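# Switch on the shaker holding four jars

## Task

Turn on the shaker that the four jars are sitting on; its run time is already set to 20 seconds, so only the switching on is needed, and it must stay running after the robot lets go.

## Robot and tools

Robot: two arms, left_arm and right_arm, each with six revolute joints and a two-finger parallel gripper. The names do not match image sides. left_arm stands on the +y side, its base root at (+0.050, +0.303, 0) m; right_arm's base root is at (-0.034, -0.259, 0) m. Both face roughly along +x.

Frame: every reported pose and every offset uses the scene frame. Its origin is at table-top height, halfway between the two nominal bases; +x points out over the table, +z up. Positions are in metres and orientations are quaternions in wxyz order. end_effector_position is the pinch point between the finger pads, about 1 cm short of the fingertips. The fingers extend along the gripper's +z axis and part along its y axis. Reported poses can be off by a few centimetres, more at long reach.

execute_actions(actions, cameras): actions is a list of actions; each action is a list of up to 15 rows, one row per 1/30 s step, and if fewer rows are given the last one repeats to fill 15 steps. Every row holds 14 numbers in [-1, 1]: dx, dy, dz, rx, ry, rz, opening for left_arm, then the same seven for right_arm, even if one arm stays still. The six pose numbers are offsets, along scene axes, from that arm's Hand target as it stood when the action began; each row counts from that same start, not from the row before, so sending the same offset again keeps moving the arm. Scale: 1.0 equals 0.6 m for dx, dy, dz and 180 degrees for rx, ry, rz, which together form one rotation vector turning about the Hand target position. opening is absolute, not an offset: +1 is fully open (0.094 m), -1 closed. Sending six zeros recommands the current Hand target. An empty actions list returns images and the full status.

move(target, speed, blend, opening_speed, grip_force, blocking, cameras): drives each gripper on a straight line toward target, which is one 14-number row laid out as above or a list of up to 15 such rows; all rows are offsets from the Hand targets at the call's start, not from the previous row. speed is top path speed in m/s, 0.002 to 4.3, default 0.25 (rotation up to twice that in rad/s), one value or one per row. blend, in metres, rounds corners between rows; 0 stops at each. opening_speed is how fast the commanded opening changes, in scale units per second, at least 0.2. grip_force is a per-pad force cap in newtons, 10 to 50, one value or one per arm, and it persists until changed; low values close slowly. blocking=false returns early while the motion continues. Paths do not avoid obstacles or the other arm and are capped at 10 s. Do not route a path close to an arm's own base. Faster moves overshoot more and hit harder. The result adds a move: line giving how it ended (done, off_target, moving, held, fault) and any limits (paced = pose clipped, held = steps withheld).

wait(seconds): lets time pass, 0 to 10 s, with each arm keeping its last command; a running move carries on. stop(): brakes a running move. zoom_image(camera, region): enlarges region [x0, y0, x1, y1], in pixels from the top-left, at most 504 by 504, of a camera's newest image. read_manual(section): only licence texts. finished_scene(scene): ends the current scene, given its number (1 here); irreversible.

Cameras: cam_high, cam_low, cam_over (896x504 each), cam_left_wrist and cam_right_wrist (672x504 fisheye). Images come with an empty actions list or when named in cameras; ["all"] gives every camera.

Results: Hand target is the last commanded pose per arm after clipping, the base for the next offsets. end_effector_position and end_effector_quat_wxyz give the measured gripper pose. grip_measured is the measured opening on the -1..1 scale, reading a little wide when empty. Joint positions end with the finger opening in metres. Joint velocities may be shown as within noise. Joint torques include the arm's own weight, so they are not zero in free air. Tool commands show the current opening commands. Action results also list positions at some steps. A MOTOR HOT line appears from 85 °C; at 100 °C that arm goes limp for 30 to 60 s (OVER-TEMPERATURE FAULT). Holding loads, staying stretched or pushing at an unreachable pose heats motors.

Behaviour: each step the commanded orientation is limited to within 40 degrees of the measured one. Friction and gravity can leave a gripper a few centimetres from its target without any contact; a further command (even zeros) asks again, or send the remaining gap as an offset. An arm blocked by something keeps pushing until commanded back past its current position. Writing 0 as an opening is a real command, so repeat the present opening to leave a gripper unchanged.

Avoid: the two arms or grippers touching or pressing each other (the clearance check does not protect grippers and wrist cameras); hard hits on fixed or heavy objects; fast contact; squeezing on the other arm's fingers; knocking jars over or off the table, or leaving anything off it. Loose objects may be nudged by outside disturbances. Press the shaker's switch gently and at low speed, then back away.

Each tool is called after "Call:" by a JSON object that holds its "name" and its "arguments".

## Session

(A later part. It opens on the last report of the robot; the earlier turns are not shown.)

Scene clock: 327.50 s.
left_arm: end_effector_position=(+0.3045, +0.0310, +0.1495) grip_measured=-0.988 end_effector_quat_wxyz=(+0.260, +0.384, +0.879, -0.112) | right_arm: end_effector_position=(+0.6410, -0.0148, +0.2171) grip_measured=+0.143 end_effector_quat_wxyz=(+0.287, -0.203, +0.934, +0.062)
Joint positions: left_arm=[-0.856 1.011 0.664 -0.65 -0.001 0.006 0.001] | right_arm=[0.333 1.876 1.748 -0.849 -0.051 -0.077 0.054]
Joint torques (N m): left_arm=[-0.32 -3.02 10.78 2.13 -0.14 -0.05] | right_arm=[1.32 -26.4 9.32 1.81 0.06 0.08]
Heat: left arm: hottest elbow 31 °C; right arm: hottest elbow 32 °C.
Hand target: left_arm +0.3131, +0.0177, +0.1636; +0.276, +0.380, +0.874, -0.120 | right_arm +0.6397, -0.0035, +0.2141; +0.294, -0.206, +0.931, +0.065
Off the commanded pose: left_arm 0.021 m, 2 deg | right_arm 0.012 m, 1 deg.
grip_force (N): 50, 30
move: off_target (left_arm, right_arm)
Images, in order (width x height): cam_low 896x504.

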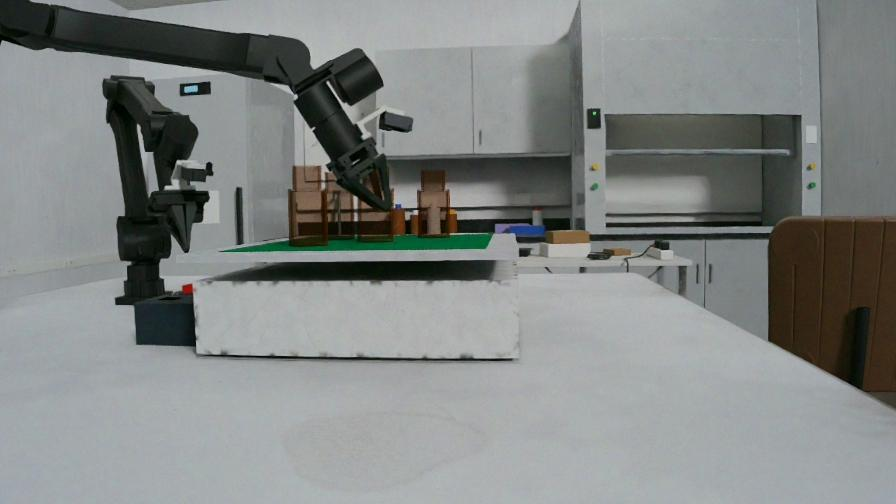

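Call:
{"name": "move", "arguments": {"target": [[0,0,0,0,0,0,-1, 0.0022,-0.0188,0.005,0,0,0,0],[0,0,0,0,0,0,-1, 0.0022,-0.0188,0.005,0,0,0,0.8],[0.02,-0.016,-0.012,0,0,0,-1, -0.1278,-0.0793,0.21,0,0,0,0.8],[0.0767,-0.0628,-0.0477,0,0,0,-1, -0.4662,-0.3608,0.3098,0,0,0,0.8]], "speed": [0.1, 0.1, 0.15, 0.3], "blend": [0, 0, 0.03, 0], "opening_speed": 1.2, "cameras": ["all"]}}

Call:
{"name": "zoom_image", "arguments": {"camera": "cam_left_wrist", "region": [250, 100, 450, 280]}}

Call:
{"name": "zoom_image", "arguments": {"camera": "cam_low", "region": [130, 240, 230, 330]}}

Scene clock: 367.30 s.
left_arm: end_effector_position=(+0.3428, -0.0079, +0.1206) grip_measured=-0.988 end_effector_quat_wxyz=(+0.258, +0.383, +0.880, -0.113) | right_arm: end_effector_position=(+0.3612, -0.2147, +0.4086) grip_measured=+0.798 end_effector_quat_wxyz=(+0.306, -0.209, +0.927, +0.064)
Joint positions: left_arm=[-0.85 1.221 0.73 -0.508 0.005 0.006 0.001] | right_arm=[0.004 1.061 1.369 -1.287 -0.246 -0.362 0.084]
Joint torques (N m): left_arm=[1.03 -5.6 10.84 2.11 0.13 0.16] | right_arm=[-1.32 -9.05 9.26 0.31 -0.26 -0.07]
Heat: left arm: hottest elbow 32 °C; right arm: hottest shoulder 32 °C.
Hand target: left_arm +0.3591, -0.0200, +0.1349; +0.276, +0.381, +0.874, -0.119 | right_arm +0.3599, -0.2200, +0.4000; +0.294, -0.206, +0.931, +0.065
Off the commanded pose: left_arm 0.025 m, 2 deg | right_arm 0.010 m, 2 deg.
grip_force (N): 50, 30
move: off_target (left_arm)

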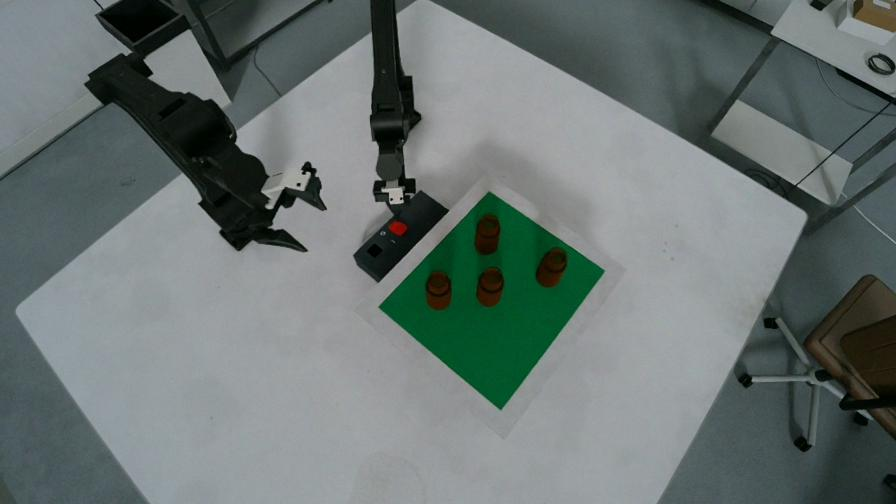

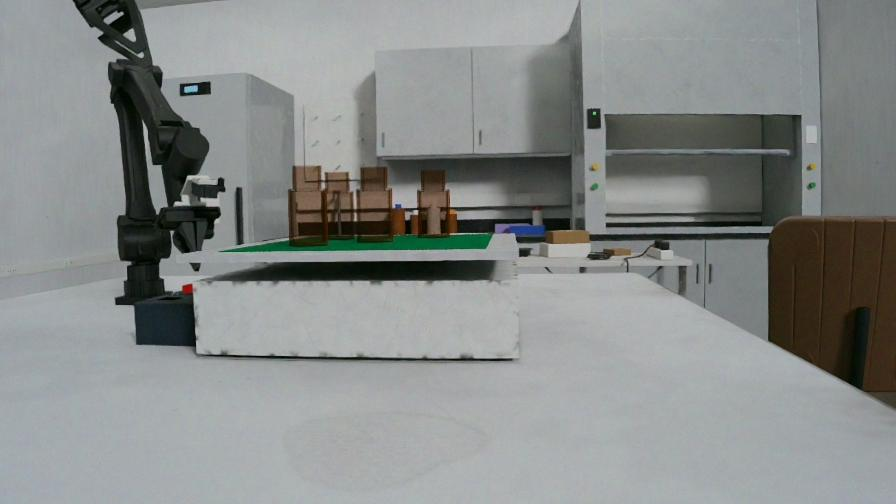

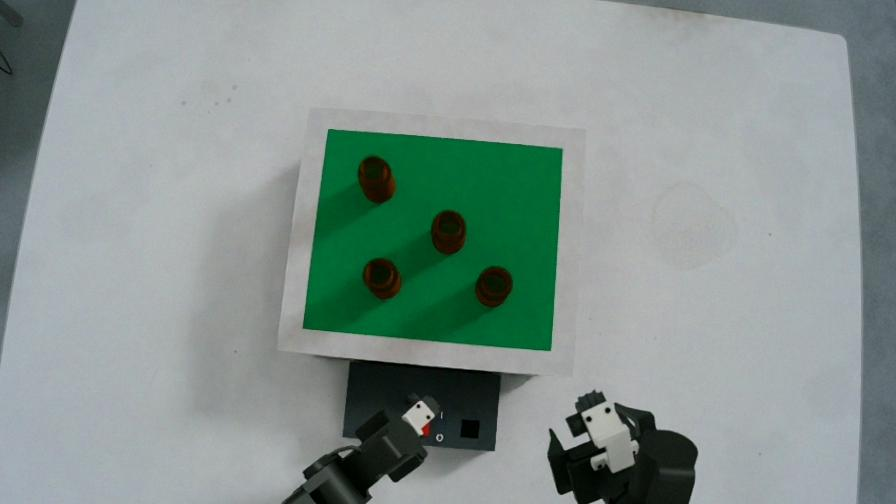

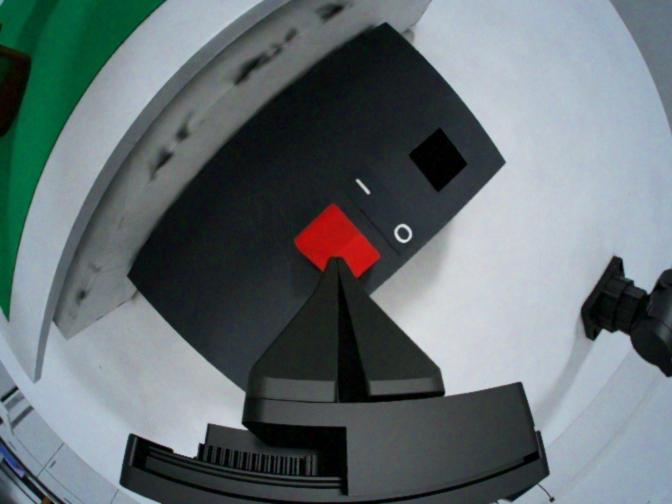

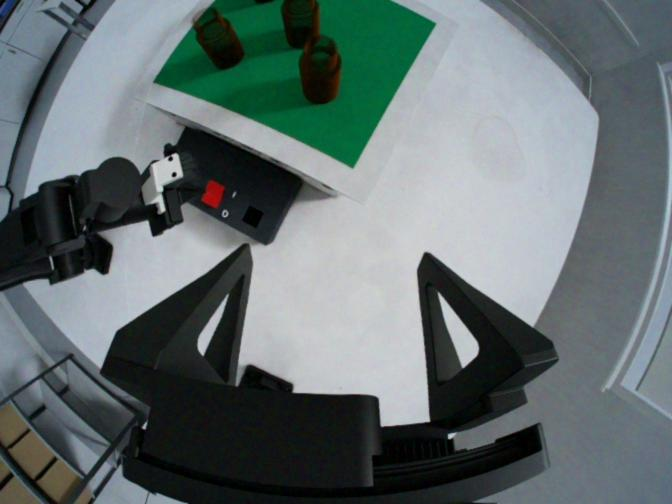

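Scaled by 2.520 from the camera's 672x504 image, which has a finer 960x720 frame.

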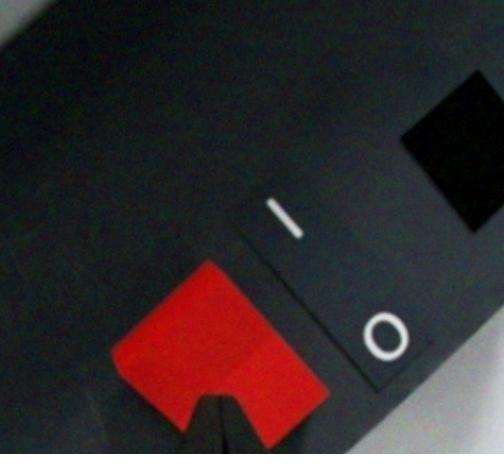

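Scaled by 5.040 from the camera's 896x504 image, which has a finer 1280x720 frame.

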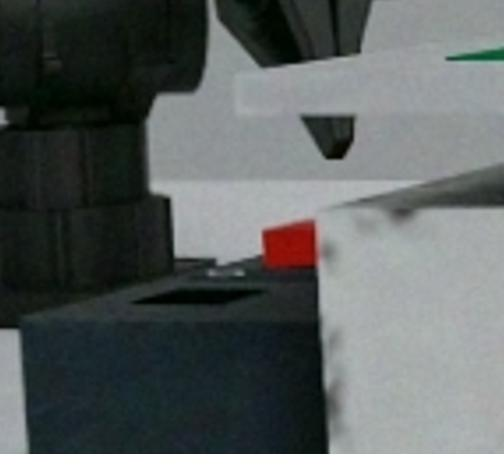

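Call:
{"name": "move", "arguments": {"target": [0.0192,-0.01,-0.0133,0,0,0,-1, 0,0,0,0,0,0,0.8], "speed": 0.1, "cameras": ["cam_low", "cam_left_wrist", "cam_over"]}}

Call:
{"name": "zoom_image", "arguments": {"camera": "cam_left_wrist", "region": [250, 140, 450, 320]}}

Call:
{"name": "zoom_image", "arguments": {"camera": "cam_low", "region": [130, 240, 230, 330]}}

Scene clock: 380.27 s.
left_arm: end_effector_position=(+0.3539, -0.0139, +0.1132) grip_measured=-0.988 end_effector_quat_wxyz=(+0.258, +0.381, +0.880, -0.113) | right_arm: end_effector_position=(+0.3612, -0.2147, +0.4086) grip_measured=+0.798 end_effector_quat_wxyz=(+0.306, -0.210, +0.927, +0.064)
Joint positions: left_arm=[-0.839 1.267 0.746 -0.478 0.011 0.012 0.001] | right_arm=[0.004 1.061 1.369 -1.287 -0.246 -0.363 0.084]
Joint torques (N m): left_arm=[1.08 -6.24 10.71 2.19 0.15 0.21] | right_arm=[-1.2 -8.82 9.32 0.28 -0.3 -0.04]
Heat: left arm: hottest elbow 31 °C; right arm: hottest elbow 32 °C.
Hand target: left_arm +0.3706, -0.0260, +0.1270; +0.276, +0.381, +0.874, -0.120 | right_arm +0.3599, -0.2200, +0.4000; +0.294, -0.206, +0.931, +0.065
Off the commanded pose: left_arm 0.025 m, 2 deg | right_arm 0.010 m, 2 deg.
grip_force (N): 50, 30
move: off_target (left_arm)
Images, in order (width x height): cam_low 896x504, cam_over 896x504, cam_left_wrist 672x504.

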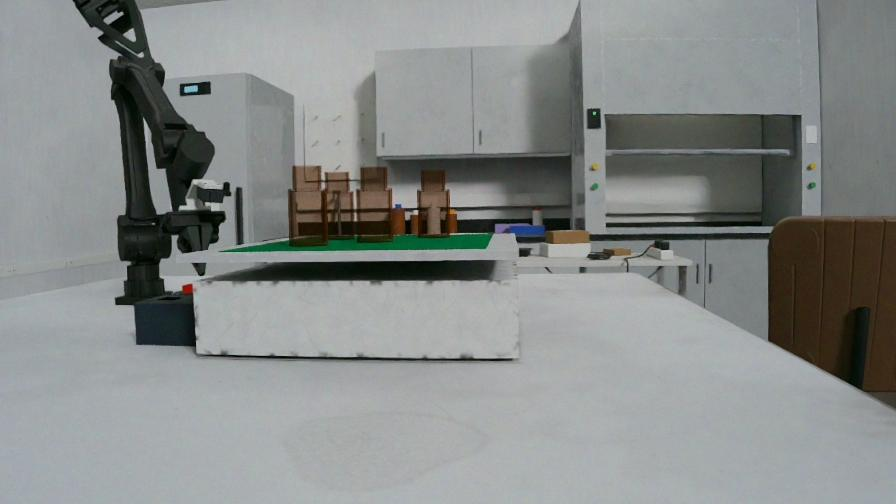

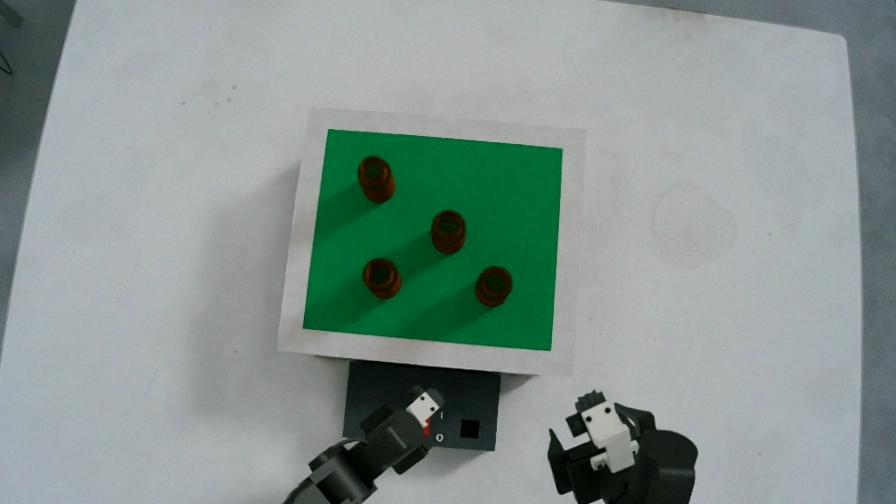

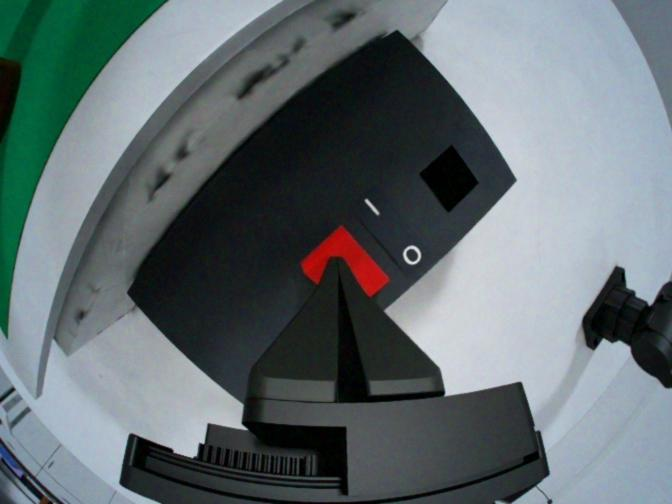

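Scaled by 2.520 from the camera's 672x504 image, which has a finer 960x720 frame.

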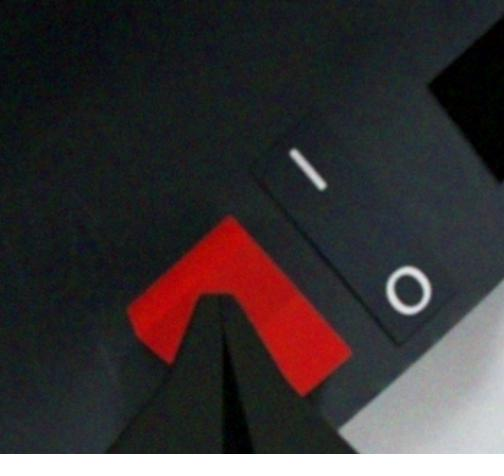

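Scaled by 5.040 from the camera's 896x504 image, which has a finer 1280x720 frame.

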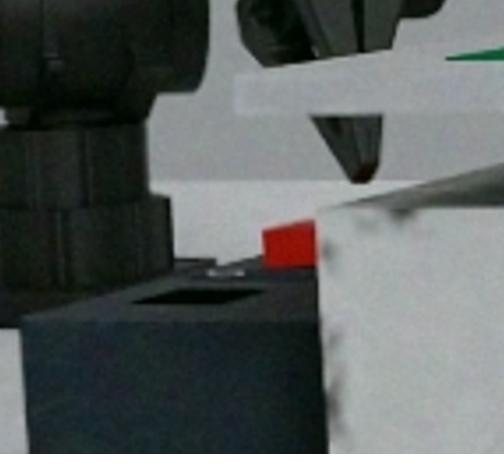

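Call:
{"name": "move", "arguments": {"target": [[0,0,-0.0567,0,0,0,-1, 0,0,0,0,0,0,0.8],[0,0,0.02,0,0,0,-1, 0,0,0,0,0,0,0.8]], "speed": [0.08, 0.15], "cameras": ["cam_low", "cam_left_wrist", "cam_over", "cam_right_wrist"]}}

Call:
{"name": "zoom_image", "arguments": {"camera": "cam_low", "region": [130, 240, 230, 330]}}

Call:
{"name": "zoom_image", "arguments": {"camera": "cam_left_wrist", "region": [250, 140, 450, 320]}}

Scene clock: 387.97 s.
left_arm: end_effector_position=(+0.3603, -0.0180, +0.1197) grip_measured=-0.988 end_effector_quat_wxyz=(+0.262, +0.379, +0.880, -0.114) | right_arm: end_effector_position=(+0.3612, -0.2147, +0.4086) grip_measured=+0.798 end_effector_quat_wxyz=(+0.306, -0.210, +0.927, +0.064)
Joint positions: left_arm=[-0.834 1.275 0.769 -0.485 0.011 0.013 0.001] | right_arm=[0.004 1.061 1.369 -1.287 -0.246 -0.363 0.084]
Joint torques (N m): left_arm=[0.73 -8.7 10.62 0.87 0.13 0.18] | right_arm=[-1.26 -8.82 9.33 0.34 -0.27 -0.07]
Heat: left arm: hottest elbow 31 °C; right arm: hottest elbow 32 °C.
Hand target: left_arm +0.3706, -0.0261, +0.1391; +0.276, +0.381, +0.874, -0.120 | right_arm +0.3599, -0.2200, +0.4000; +0.294, -0.206, +0.931, +0.065
Off the commanded pose: left_arm 0.023 m, 2 deg | right_arm 0.010 m, 2 deg.
grip_force (N): 50, 30
move: off_target (left_arm)
Images, in order (width x height): cam_low 896x504, cam_over 896x504, cam_left_wrist 672x504, cam_right_wrist 672x504.

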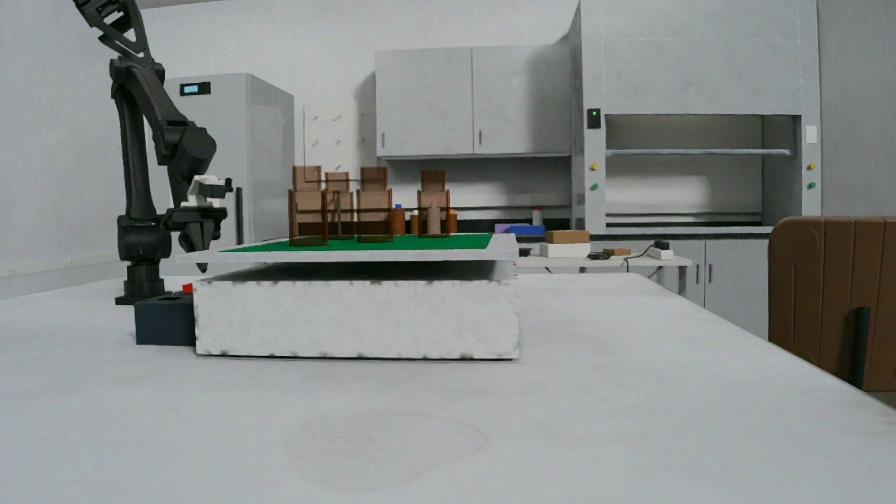

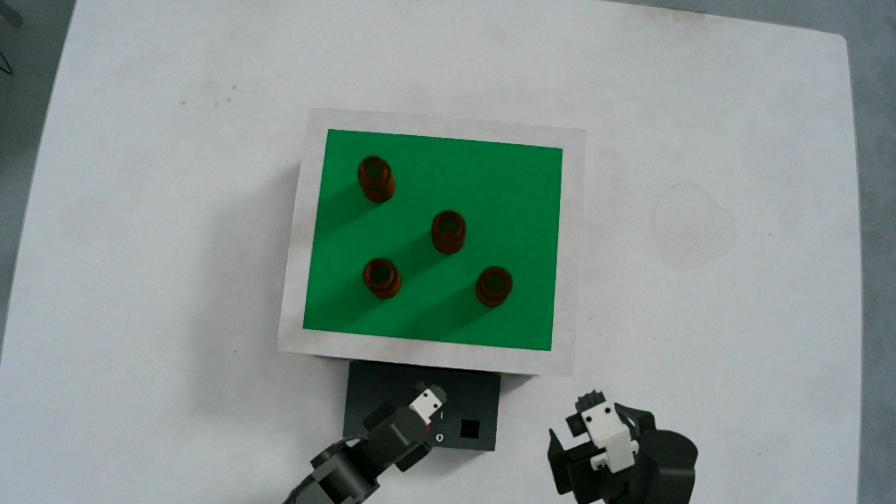

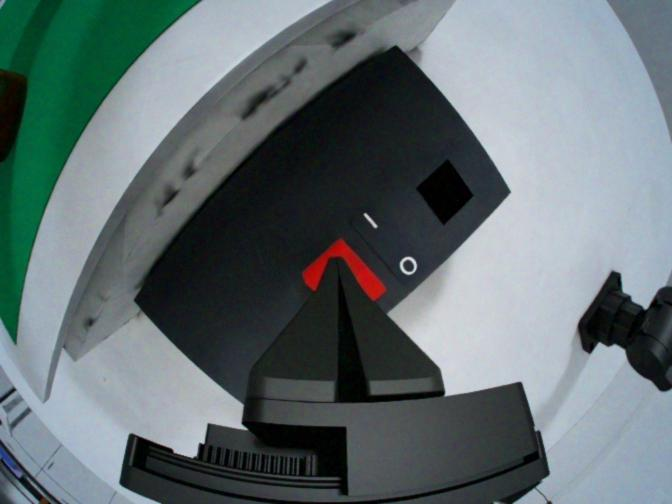

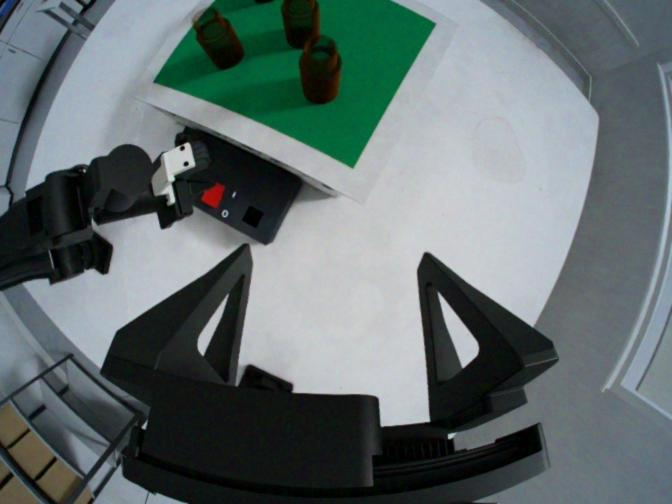

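Scaled by 5.040 from the camera's 896x504 image, which has a finer 1280x720 frame.

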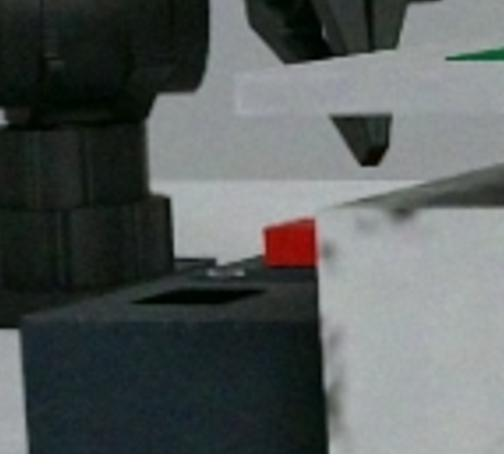

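Scaled by 2.520 from the camera's 672x504 image, which has a finer 960x720 frame.

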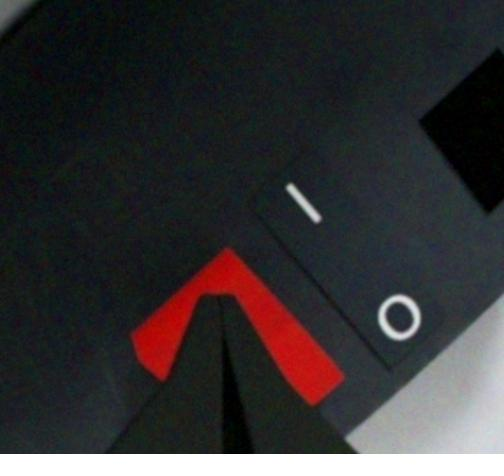

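Call:
{"name": "move", "arguments": {"target": [0,0,-0.0833,0,0,0,-1, 0,0,0,0,0,0,0.8], "speed": 0.1, "cameras": ["cam_low", "cam_left_wrist"]}}

Call:
{"name": "zoom_image", "arguments": {"camera": "cam_low", "region": [130, 240, 230, 330]}}

Call:
{"name": "zoom_image", "arguments": {"camera": "cam_left_wrist", "region": [250, 140, 450, 320]}}

Scene clock: 394.97 s.
left_arm: end_effector_position=(+0.3714, -0.0282, +0.1024) grip_measured=-0.988 end_effector_quat_wxyz=(+0.286, +0.376, +0.873, -0.124) | right_arm: end_effector_position=(+0.3612, -0.2147, +0.4086) grip_measured=+0.798 end_effector_quat_wxyz=(+0.306, -0.210, +0.927, +0.064)
Joint positions: left_arm=[-0.833 1.328 0.74 -0.35 0.011 0.013 0.001] | right_arm=[0.004 1.061 1.369 -1.287 -0.246 -0.363 0.084]
Joint torques (N m): left_arm=[0.67 -6.24 6.5 2.06 0.17 0.18] | right_arm=[-0.79 -8.88 9.28 0.36 -0.29 -0.07]
Heat: left arm: hottest elbow 30 °C; right arm: hottest elbow 32 °C.
Hand target: left_arm +0.3706, -0.0261, +0.0890; +0.276, +0.380, +0.874, -0.120 | right_arm +0.3599, -0.2200, +0.4000; +0.294, -0.206, +0.931, +0.065
Off the commanded pose: left_arm 0.014 m, 1 deg | right_arm 0.010 m, 2 deg.
grip_force (N): 50, 30
move: off_target (left_arm)
Images, in order (width x height): cam_low 896x504, cam_left_wrist 672x504.

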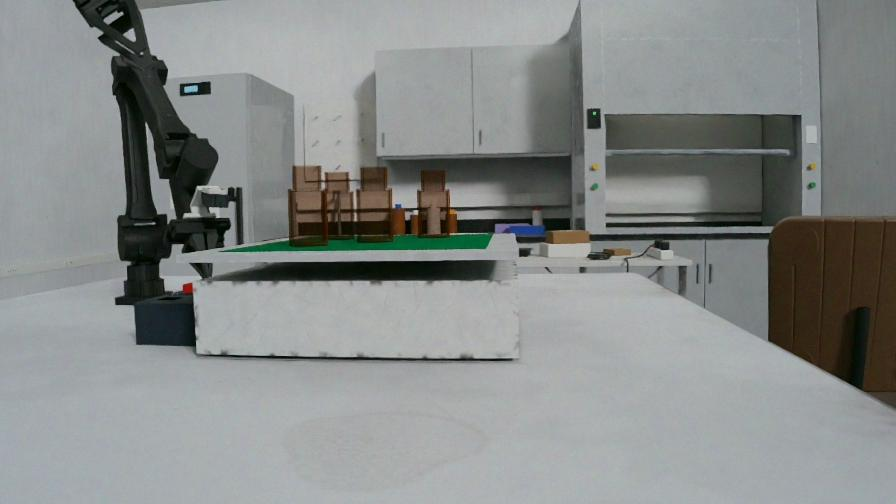

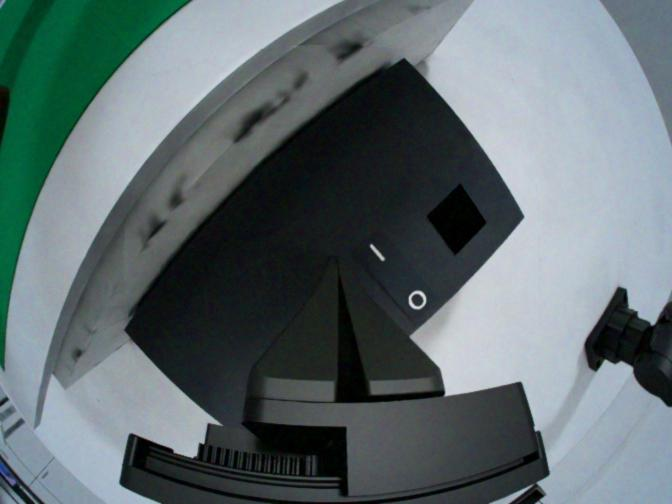

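Scaled by 5.040 from the camera's 896x504 image, which has a finer 1280x720 frame.

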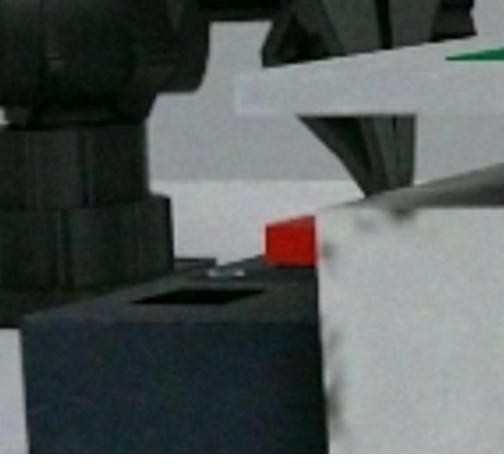

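Scaled by 2.520 from the camera's 672x504 image, which has a finer 960x720 frame.

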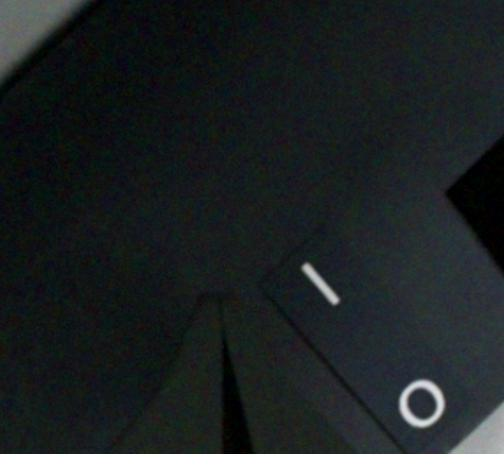

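Call:
{"name": "move", "arguments": {"target": [[-0.0093,0.0068,0.06,0,0,0,-1, 0,0,0,0,0,0,0.8],[-0.0227,0.0185,-0.0483,0,0,0,-1, 0,0,0,0,0,0,0.8]], "speed": [0.15, 0.1], "cameras": ["cam_low", "cam_left_wrist", "cam_right_wrist", "cam_over"]}}

Call:
{"name": "zoom_image", "arguments": {"camera": "cam_low", "region": [160, 250, 220, 310]}}

Call:
{"name": "zoom_image", "arguments": {"camera": "cam_left_wrist", "region": [250, 140, 450, 320]}}

Call:
{"name": "zoom_image", "arguments": {"camera": "cam_right_wrist", "region": [140, 120, 290, 240]}}

Scene clock: 454.97 s.
left_arm: end_effector_position=(+0.3674, -0.0241, +0.0992) grip_measured=-0.988 end_effector_quat_wxyz=(+0.314, +0.371, +0.863, -0.135) | right_arm: end_effector_position=(+0.3612, -0.2147, +0.4086) grip_measured=+0.798 end_effector_quat_wxyz=(+0.306, -0.210, +0.927, +0.064)
Joint positions: left_arm=[-0.833 1.303 0.675 -0.245 0.011 0.013 0.001] | right_arm=[0.004 1.061 1.369 -1.287 -0.246 -0.363 0.084]
Joint torques (N m): left_arm=[0.26 -3.02 4.78 1.46 0.07 0.14] | right_arm=[-1.14 -8.94 9.31 0.32 -0.26 -0.07]
Heat: left arm: hottest elbow 26 °C; right arm: hottest elbow 33 °C.
Hand target: left_arm +0.3569, -0.0149, +0.0600; +0.276, +0.380, +0.874, -0.120 | right_arm +0.3599, -0.2200, +0.4000; +0.294, -0.206, +0.931, +0.065
Off the commanded pose: left_arm 0.042 m, 5 deg | right_arm 0.010 m, 2 deg.
grip_force (N): 50, 30
move: off_target (left_arm)
Images, in order (width x height): cam_low 896x504, cam_over 896x504, cam_left_wrist 672x504, cam_right_wrist 672x504.

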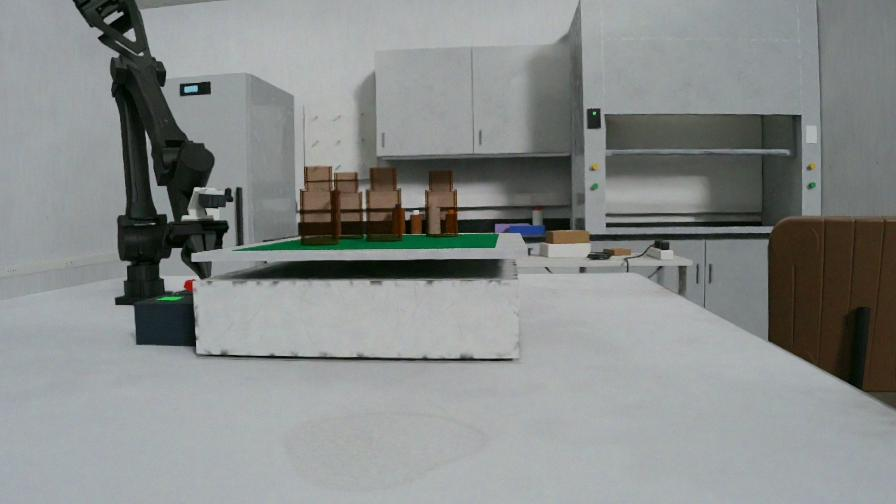

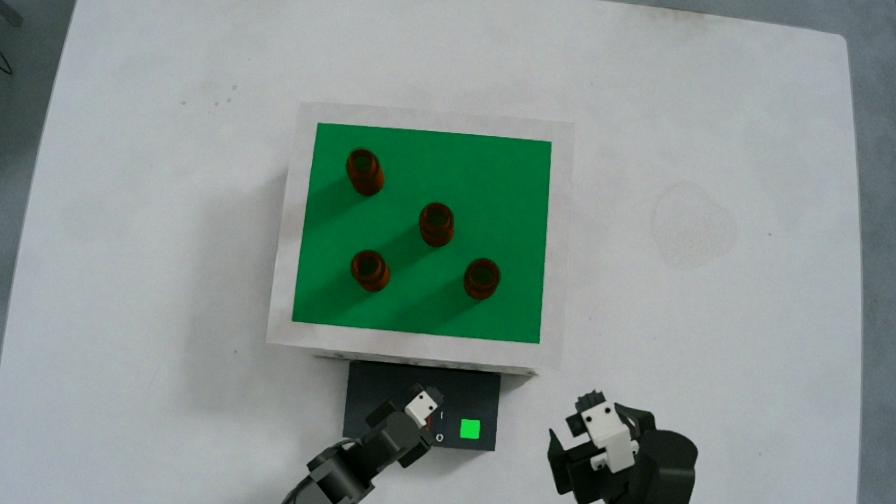

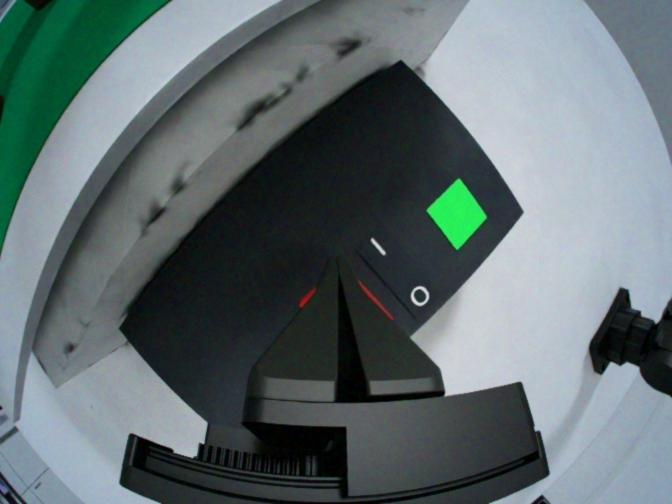

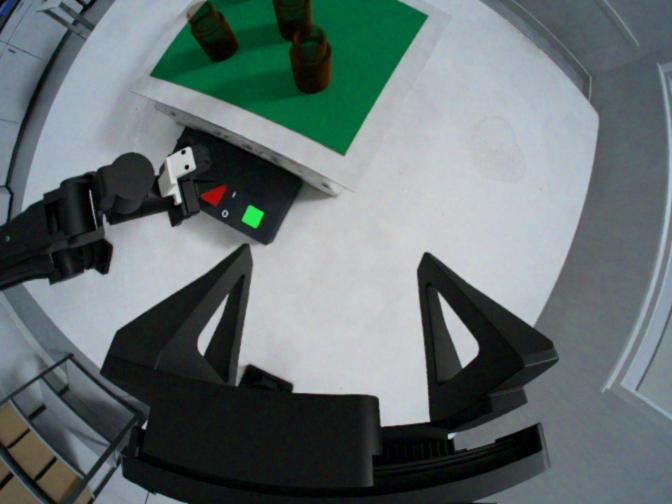

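Scaled by 8.400 from the camera's 896x504 image, which has a finer 1280x720 frame.

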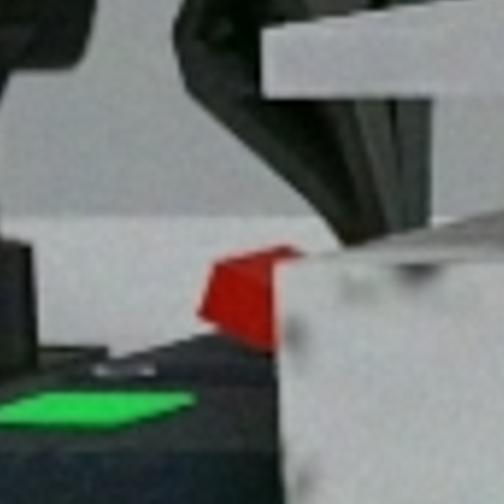

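Scaled by 2.520 from the camera's 672x504 image, which has a finer 960x720 frame.

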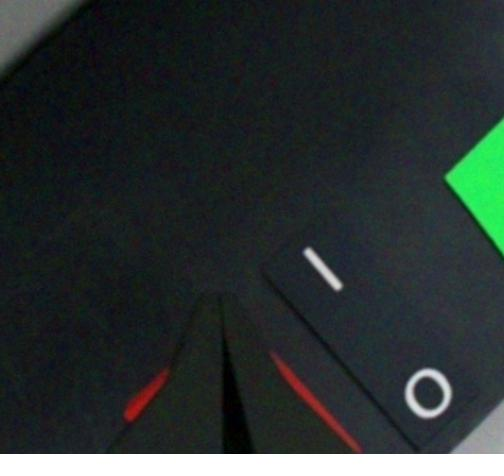

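Scaled by 3.360 from the camera's 672x504 image, which has a finer 960x720 frame.

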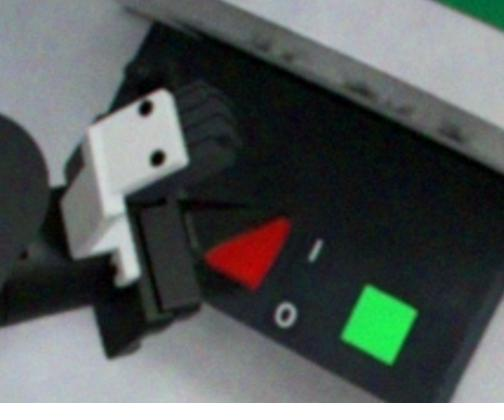

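Call:
{"name": "move", "arguments": {"target": [[0,0,0.1333,0,0,0,-1, 0,0,0,0,0,0,0.8],[-0.128,0.175,0.283,0,0,0,-1, 0,0,0,0,0,0,0.8]], "speed": [0.12, 0.25], "blend": [0.02, 0], "cameras": ["cam_low", "cam_left_wrist", "cam_over"]}}

Scene clock: 462.07 s.
left_arm: end_effector_position=(+0.2761, +0.0904, +0.2159) grip_measured=-0.988 end_effector_quat_wxyz=(+0.267, +0.380, +0.878, -0.118) | right_arm: end_effector_position=(+0.3612, -0.2147, +0.4086) grip_measured=+0.798 end_effector_quat_wxyz=(+0.306, -0.210, +0.927, +0.064)
Joint positions: left_arm=[-0.759 0.748 0.706 -0.939 0.057 0.078 0.001] | right_arm=[0.004 1.061 1.369 -1.287 -0.246 -0.363 0.084]
Joint torques (N m): left_arm=[1.08 -1.26 10.91 0.8 0.16 0.19] | right_arm=[-1.08 -9.05 9.28 0.23 -0.27 -0.08]
Heat: left arm: hottest elbow 26 °C; right arm: hottest elbow 33 °C.
Hand target: left_arm +0.2802, +0.0900, +0.2298; +0.276, +0.381, +0.874, -0.120 | right_arm +0.3599, -0.2200, +0.4000; +0.294, -0.206, +0.931, +0.065
Off the commanded pose: left_arm 0.015 m, 1 deg | right_arm 0.010 m, 2 deg.
grip_force (N): 50, 30
move: off_target (left_arm)
Images, in order (width x height): cam_low 896x504, cam_over 896x504, cam_left_wrist 672x504.

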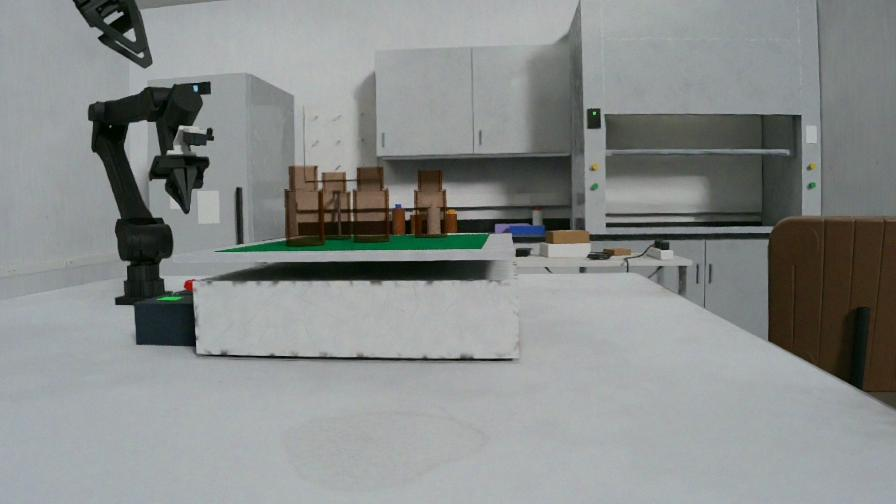

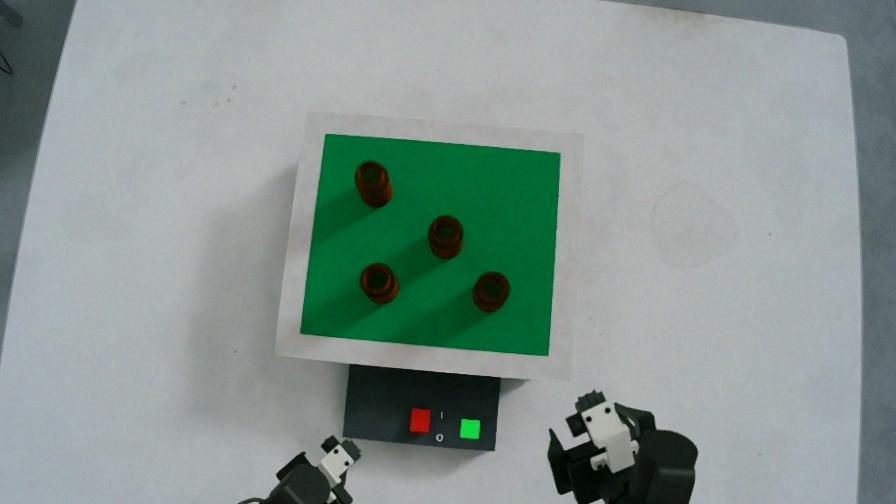

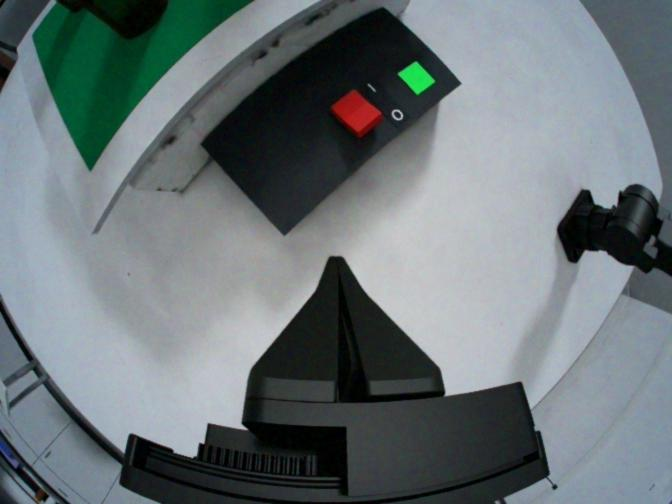

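Call:
{"name": "wait", "arguments": {"seconds": 10, "cameras": ["cam_over", "cam_low"]}}

Scene clock: 473.87 s.
left_arm: end_effector_position=(+0.2760, +0.0905, +0.2158) grip_measured=-0.988 end_effector_quat_wxyz=(+0.267, +0.380, +0.878, -0.118) | right_arm: end_effector_position=(+0.3612, -0.2147, +0.4086) grip_measured=+0.798 end_effector_quat_wxyz=(+0.306, -0.210, +0.927, +0.064)
Joint positions: left_arm=[-0.759 0.748 0.706 -0.939 0.057 0.078 0.001] | right_arm=[0.004 1.061 1.369 -1.287 -0.246 -0.363 0.084]
Joint torques (N m): left_arm=[1.08 -1.26 10.89 0.83 0.16 0.19] | right_arm=[-1.26 -9.23 9.28 0.25 -0.27 -0.07]
Heat: left arm: hottest elbow 26 °C; right arm: hottest elbow 33 °C.
Hand target: left_arm +0.2801, +0.0901, +0.2297; +0.276, +0.381, +0.874, -0.120 | right_arm +0.3599, -0.2200, +0.4000; +0.294, -0.206, +0.931, +0.065
Tool commands: left_gripper/opening=-1.0 right_gripper/opening=+0.8
Off the commanded pose: left_arm 0.015 m, 1 deg | right_arm 0.010 m, 2 deg.
grip_force (N): 50, 30
wait: 10.00 s; at rest from the start
Images, in order (width x height): cam_low 896x504, cam_over 896x504.

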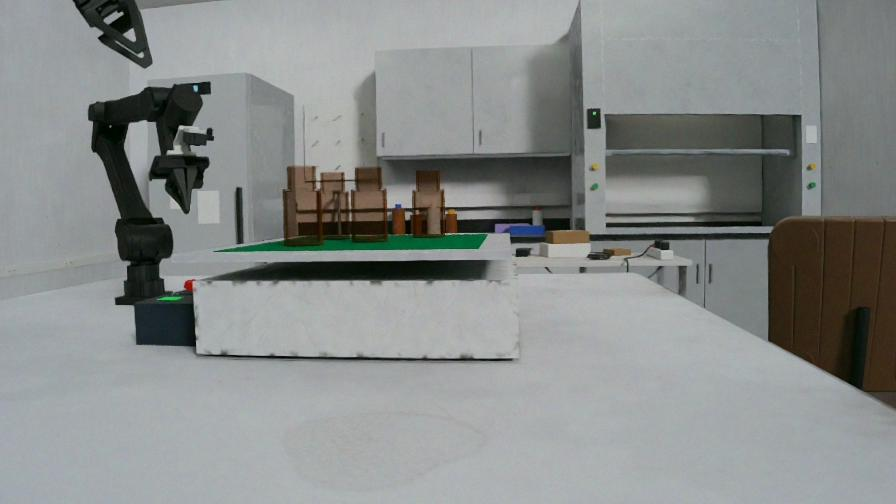

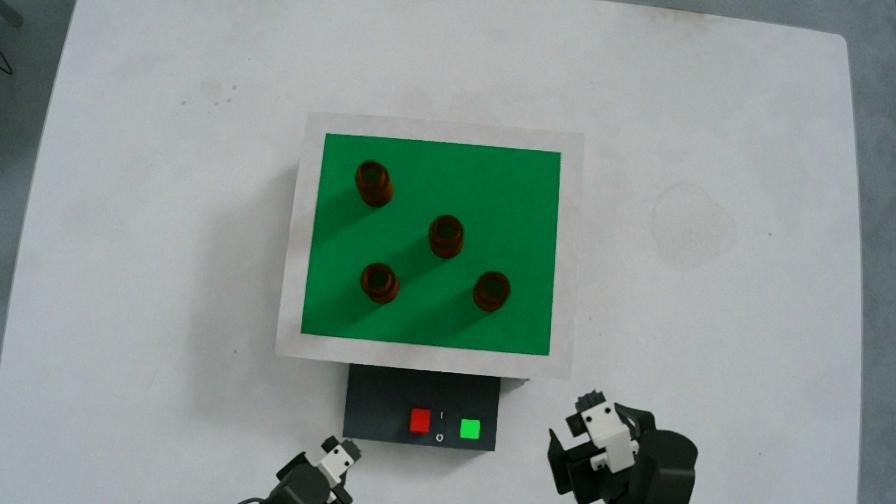

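Call:
{"name": "wait", "arguments": {"seconds": 3, "cameras": ["cam_over"]}}

Scene clock: 478.40 s.
left_arm: end_effector_position=(+0.2760, +0.0905, +0.2158) grip_measured=-0.988 end_effector_quat_wxyz=(+0.267, +0.380, +0.878, -0.118) | right_arm: end_effector_position=(+0.3612, -0.2147, +0.4086) grip_measured=+0.798 end_effector_quat_wxyz=(+0.306, -0.210, +0.927, +0.064)
Joint positions: left_arm=[-0.759 0.748 0.706 -0.939 0.057 0.078 0.001] | right_arm=[0.004 1.061 1.369 -1.287 -0.246 -0.363 0.084]
Joint torques (N m): left_arm=[1.08 -1.26 10.89 0.84 0.17 0.19] | right_arm=[-0.85 -9 9.33 0.39 -0.27 -0.09]
Heat: left arm: hottest elbow 27 °C; right arm: hottest elbow 33 °C.
Hand target: left_arm +0.2801, +0.0901, +0.2297; +0.276, +0.381, +0.874, -0.120 | right_arm +0.3599, -0.2200, +0.4000; +0.294, -0.206, +0.931, +0.065
Tool commands: left_gripper/opening=-1.0 right_gripper/opening=+0.8
Off the commanded pose: left_arm 0.015 m, 1 deg | right_arm 0.010 m, 2 deg.
grip_force (N): 50, 30
wait: 3.00 s; at rest from the start
Images, in order (width x height): cam_over 896x504.

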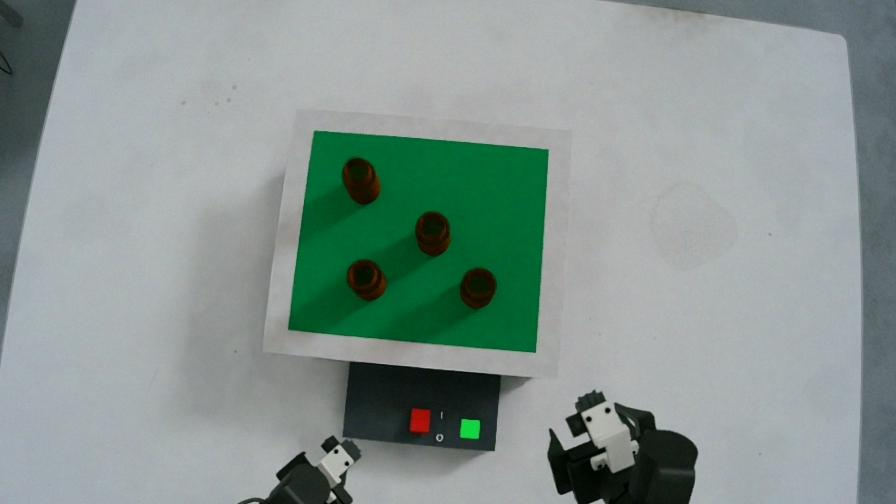

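Call:
{"name": "wait", "arguments": {"seconds": 3, "cameras": ["cam_over"]}}

Scene clock: 484.27 s.
left_arm: end_effector_position=(+0.2760, +0.0905, +0.2158) grip_measured=-0.988 end_effector_quat_wxyz=(+0.267, +0.380, +0.878, -0.118) | right_arm: end_effector_position=(+0.3612, -0.2147, +0.4086) grip_measured=+0.798 end_effector_quat_wxyz=(+0.306, -0.210, +0.927, +0.064)
Joint positions: left_arm=[-0.759 0.748 0.706 -0.939 0.057 0.078 0.001] | right_arm=[0.004 1.061 1.369 -1.287 -0.246 -0.363 0.084]
Joint torques (N m): left_arm=[1.08 -1.26 10.91 0.83 0.17 0.19] | right_arm=[-1.38 -8.64 9.32 0.21 -0.27 -0.11]
Heat: left arm: hottest elbow 27 °C; right arm: hottest elbow 33 °C.
Hand target: left_arm +0.2801, +0.0901, +0.2297; +0.276, +0.381, +0.874, -0.120 | right_arm +0.3599, -0.2200, +0.4000; +0.294, -0.206, +0.931, +0.065
Tool commands: left_gripper/opening=-1.0 right_gripper/opening=+0.8
Off the commanded pose: left_arm 0.015 m, 1 deg | right_arm 0.010 m, 2 deg.
grip_force (N): 50, 30
wait: 3.00 s; at rest from the start
Images, in order (width x height): cam_over 896x504.

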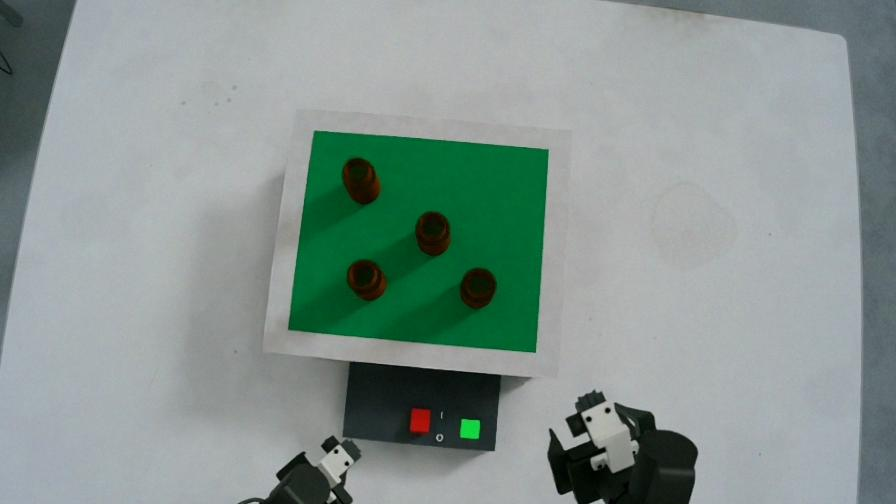

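Call:
{"name": "finished_scene", "arguments": {"scene": 1}}

The scene is finished: the task was done.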